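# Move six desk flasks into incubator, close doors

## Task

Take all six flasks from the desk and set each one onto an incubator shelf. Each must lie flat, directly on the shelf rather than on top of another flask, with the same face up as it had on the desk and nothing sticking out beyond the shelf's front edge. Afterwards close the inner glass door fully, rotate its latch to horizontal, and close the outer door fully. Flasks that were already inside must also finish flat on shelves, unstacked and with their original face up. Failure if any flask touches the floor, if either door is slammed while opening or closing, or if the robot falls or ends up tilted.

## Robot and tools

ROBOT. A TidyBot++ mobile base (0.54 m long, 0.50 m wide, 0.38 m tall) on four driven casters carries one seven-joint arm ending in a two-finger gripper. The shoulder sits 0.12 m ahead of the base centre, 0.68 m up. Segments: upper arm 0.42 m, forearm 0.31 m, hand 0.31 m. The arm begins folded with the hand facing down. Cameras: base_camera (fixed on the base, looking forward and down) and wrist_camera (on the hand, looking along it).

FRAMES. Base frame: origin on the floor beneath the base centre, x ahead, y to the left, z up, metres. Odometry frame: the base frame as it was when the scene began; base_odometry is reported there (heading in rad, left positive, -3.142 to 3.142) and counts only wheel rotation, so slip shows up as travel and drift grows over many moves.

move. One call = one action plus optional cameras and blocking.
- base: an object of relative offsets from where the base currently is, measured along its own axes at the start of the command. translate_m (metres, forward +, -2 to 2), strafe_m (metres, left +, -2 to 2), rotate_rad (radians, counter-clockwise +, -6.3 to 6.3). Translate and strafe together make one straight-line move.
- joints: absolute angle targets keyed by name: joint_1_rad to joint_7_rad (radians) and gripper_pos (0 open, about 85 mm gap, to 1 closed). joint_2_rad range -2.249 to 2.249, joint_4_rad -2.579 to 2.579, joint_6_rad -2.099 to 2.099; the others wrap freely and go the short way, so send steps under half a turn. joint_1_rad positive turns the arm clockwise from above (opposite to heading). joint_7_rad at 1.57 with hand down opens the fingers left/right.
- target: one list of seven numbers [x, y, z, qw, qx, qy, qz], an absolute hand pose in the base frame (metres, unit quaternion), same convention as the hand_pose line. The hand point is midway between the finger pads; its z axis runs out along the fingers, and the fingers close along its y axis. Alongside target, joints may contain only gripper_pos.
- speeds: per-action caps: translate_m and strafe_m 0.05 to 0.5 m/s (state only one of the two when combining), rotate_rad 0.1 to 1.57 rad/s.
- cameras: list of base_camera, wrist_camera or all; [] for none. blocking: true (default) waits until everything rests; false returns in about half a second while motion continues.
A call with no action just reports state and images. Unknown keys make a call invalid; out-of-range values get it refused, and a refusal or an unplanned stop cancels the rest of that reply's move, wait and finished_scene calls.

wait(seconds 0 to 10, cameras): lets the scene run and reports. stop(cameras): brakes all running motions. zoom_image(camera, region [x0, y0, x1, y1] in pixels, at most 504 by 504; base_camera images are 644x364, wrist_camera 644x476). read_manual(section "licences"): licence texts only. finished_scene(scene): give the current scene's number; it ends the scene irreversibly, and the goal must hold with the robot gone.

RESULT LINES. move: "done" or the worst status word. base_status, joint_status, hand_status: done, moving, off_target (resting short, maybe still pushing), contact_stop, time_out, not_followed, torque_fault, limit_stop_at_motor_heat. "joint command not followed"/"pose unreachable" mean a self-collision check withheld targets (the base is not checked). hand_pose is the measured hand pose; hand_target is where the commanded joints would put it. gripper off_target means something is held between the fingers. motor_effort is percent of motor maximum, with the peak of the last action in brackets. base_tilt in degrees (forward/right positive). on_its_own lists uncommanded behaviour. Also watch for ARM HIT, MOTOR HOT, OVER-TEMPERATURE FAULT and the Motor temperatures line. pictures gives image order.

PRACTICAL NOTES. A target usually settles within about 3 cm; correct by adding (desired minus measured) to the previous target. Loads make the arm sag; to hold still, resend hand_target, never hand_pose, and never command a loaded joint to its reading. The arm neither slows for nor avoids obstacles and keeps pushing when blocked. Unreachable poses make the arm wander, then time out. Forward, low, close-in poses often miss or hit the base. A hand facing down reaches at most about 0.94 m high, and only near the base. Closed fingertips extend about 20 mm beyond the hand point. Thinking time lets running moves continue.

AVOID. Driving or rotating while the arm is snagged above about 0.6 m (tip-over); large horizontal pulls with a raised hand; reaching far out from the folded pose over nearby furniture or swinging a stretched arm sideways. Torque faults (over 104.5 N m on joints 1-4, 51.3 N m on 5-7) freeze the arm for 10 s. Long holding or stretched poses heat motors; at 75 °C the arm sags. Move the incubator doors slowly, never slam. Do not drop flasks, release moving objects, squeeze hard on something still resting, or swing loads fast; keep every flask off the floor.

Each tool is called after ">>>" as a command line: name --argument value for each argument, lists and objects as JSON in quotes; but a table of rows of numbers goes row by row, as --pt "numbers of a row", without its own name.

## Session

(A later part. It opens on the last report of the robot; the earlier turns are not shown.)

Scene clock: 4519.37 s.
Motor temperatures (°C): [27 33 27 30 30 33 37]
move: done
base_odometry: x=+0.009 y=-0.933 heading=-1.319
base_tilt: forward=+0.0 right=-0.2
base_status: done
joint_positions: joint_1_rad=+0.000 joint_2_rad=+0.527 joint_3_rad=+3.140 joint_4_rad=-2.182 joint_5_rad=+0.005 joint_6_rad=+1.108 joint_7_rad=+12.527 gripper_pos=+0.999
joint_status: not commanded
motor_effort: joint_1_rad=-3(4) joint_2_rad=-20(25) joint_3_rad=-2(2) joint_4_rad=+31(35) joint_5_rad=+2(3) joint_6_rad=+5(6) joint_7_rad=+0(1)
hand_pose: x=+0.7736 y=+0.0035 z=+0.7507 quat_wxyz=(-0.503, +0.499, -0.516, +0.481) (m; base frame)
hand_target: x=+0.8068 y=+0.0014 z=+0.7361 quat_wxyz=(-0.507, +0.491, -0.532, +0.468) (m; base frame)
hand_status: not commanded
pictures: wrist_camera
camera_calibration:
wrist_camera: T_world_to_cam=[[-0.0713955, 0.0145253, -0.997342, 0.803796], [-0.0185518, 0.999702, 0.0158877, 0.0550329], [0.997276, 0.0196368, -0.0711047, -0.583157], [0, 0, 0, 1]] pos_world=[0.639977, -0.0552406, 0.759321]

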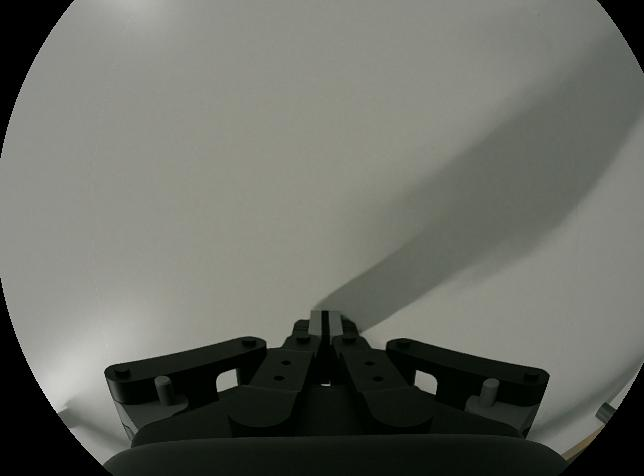

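>>> move --base '{"translate_m": -0.06}' --speeds '{"translate_m": 0.06}' --cameras '[]'

>>> move --base '{"translate_m": -0.7}' --speeds '{"translate_m": 0.5}' --cameras '["wrist_camera", "base_camera"]'

Scene clock: 4529.67 s.
Motor temperatures (°C): [27 33 27 30 30 33 37]
move: done
base_odometry: x=-0.006 y=-0.875 heading=-1.319
base_tilt: forward=+0.1 right=-0.2
base_status: done
joint_positions: joint_1_rad=+0.000 joint_2_rad=+0.585 joint_3_rad=+3.140 joint_4_rad=-2.093 joint_5_rad=+0.005 joint_6_rad=+1.108 joint_7_rad=+12.527 gripper_pos=+0.999
joint_status: not commanded
motor_effort: joint_1_rad=+0(3) joint_2_rad=-35(35) joint_3_rad=+0(2) joint_4_rad=+12(30) joint_5_rad=+0(2) joint_6_rad=+9(9) joint_7_rad=+0(1)
hand_pose: x=+0.8032 y=+0.0035 z=+0.7515 quat_wxyz=(-0.511, +0.492, -0.508, +0.489) (m; base frame)
hand_target: x=+0.8068 y=+0.0014 z=+0.7361 quat_wxyz=(-0.507, +0.491, -0.532, +0.468) (m; base frame)
hand_status: not commanded
pictures: none
No camera images: "cameras" was empty.

Scene clock: 4532.43 s.
Motor temperatures (°C): [27 33 27 30 30 33 37]
move: done
base_odometry: x=-0.180 y=-0.197 heading=-1.319
base_tilt: forward=+0.0 right=-0.2
base_status: done
joint_positions: joint_1_rad=+0.001 joint_2_rad=+0.587 joint_3_rad=+3.140 joint_4_rad=-2.093 joint_5_rad=+0.005 joint_6_rad=+1.108 joint_7_rad=+12.527 gripper_pos=+0.999
joint_status: not commanded
motor_effort: joint_1_rad=+0(1) joint_2_rad=-35(36) joint_3_rad=+0(1) joint_4_rad=+12(13) joint_5_rad=+0(1) joint_6_rad=+9(10) joint_7_rad=+0(1)
hand_pose: x=+0.8035 y=+0.0035 z=+0.7503 quat_wxyz=(-0.511, +0.492, -0.508, +0.489) (m; base frame)
hand_target: x=+0.8068 y=+0.0014 z=+0.7361 quat_wxyz=(-0.507, +0.491, -0.532, +0.468) (m; base frame)
hand_status: not commanded
pictures: base_camera, wrist_camera
camera_calibration:
wrist_camera: T_world_to_cam=[[-0.0423934, 0.0146172, -0.998994, 0.783496], [-0.018901, 0.999702, 0.0154297, 0.0562308], [0.998922, 0.0195361, -0.0421045, -0.636045], [0, 0, 0, 1]] pos_world=[0.669637, -0.0552408, 0.755059]

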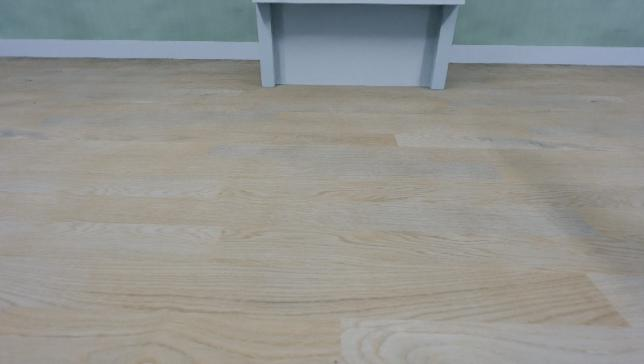

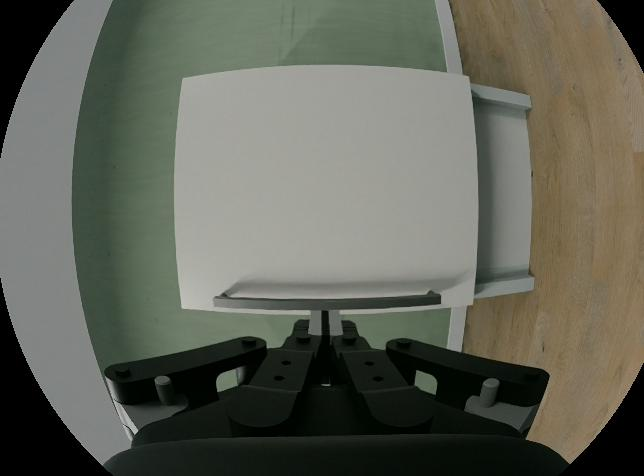

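>>> finished_scene --scene 2

The scene is finished: the task was done.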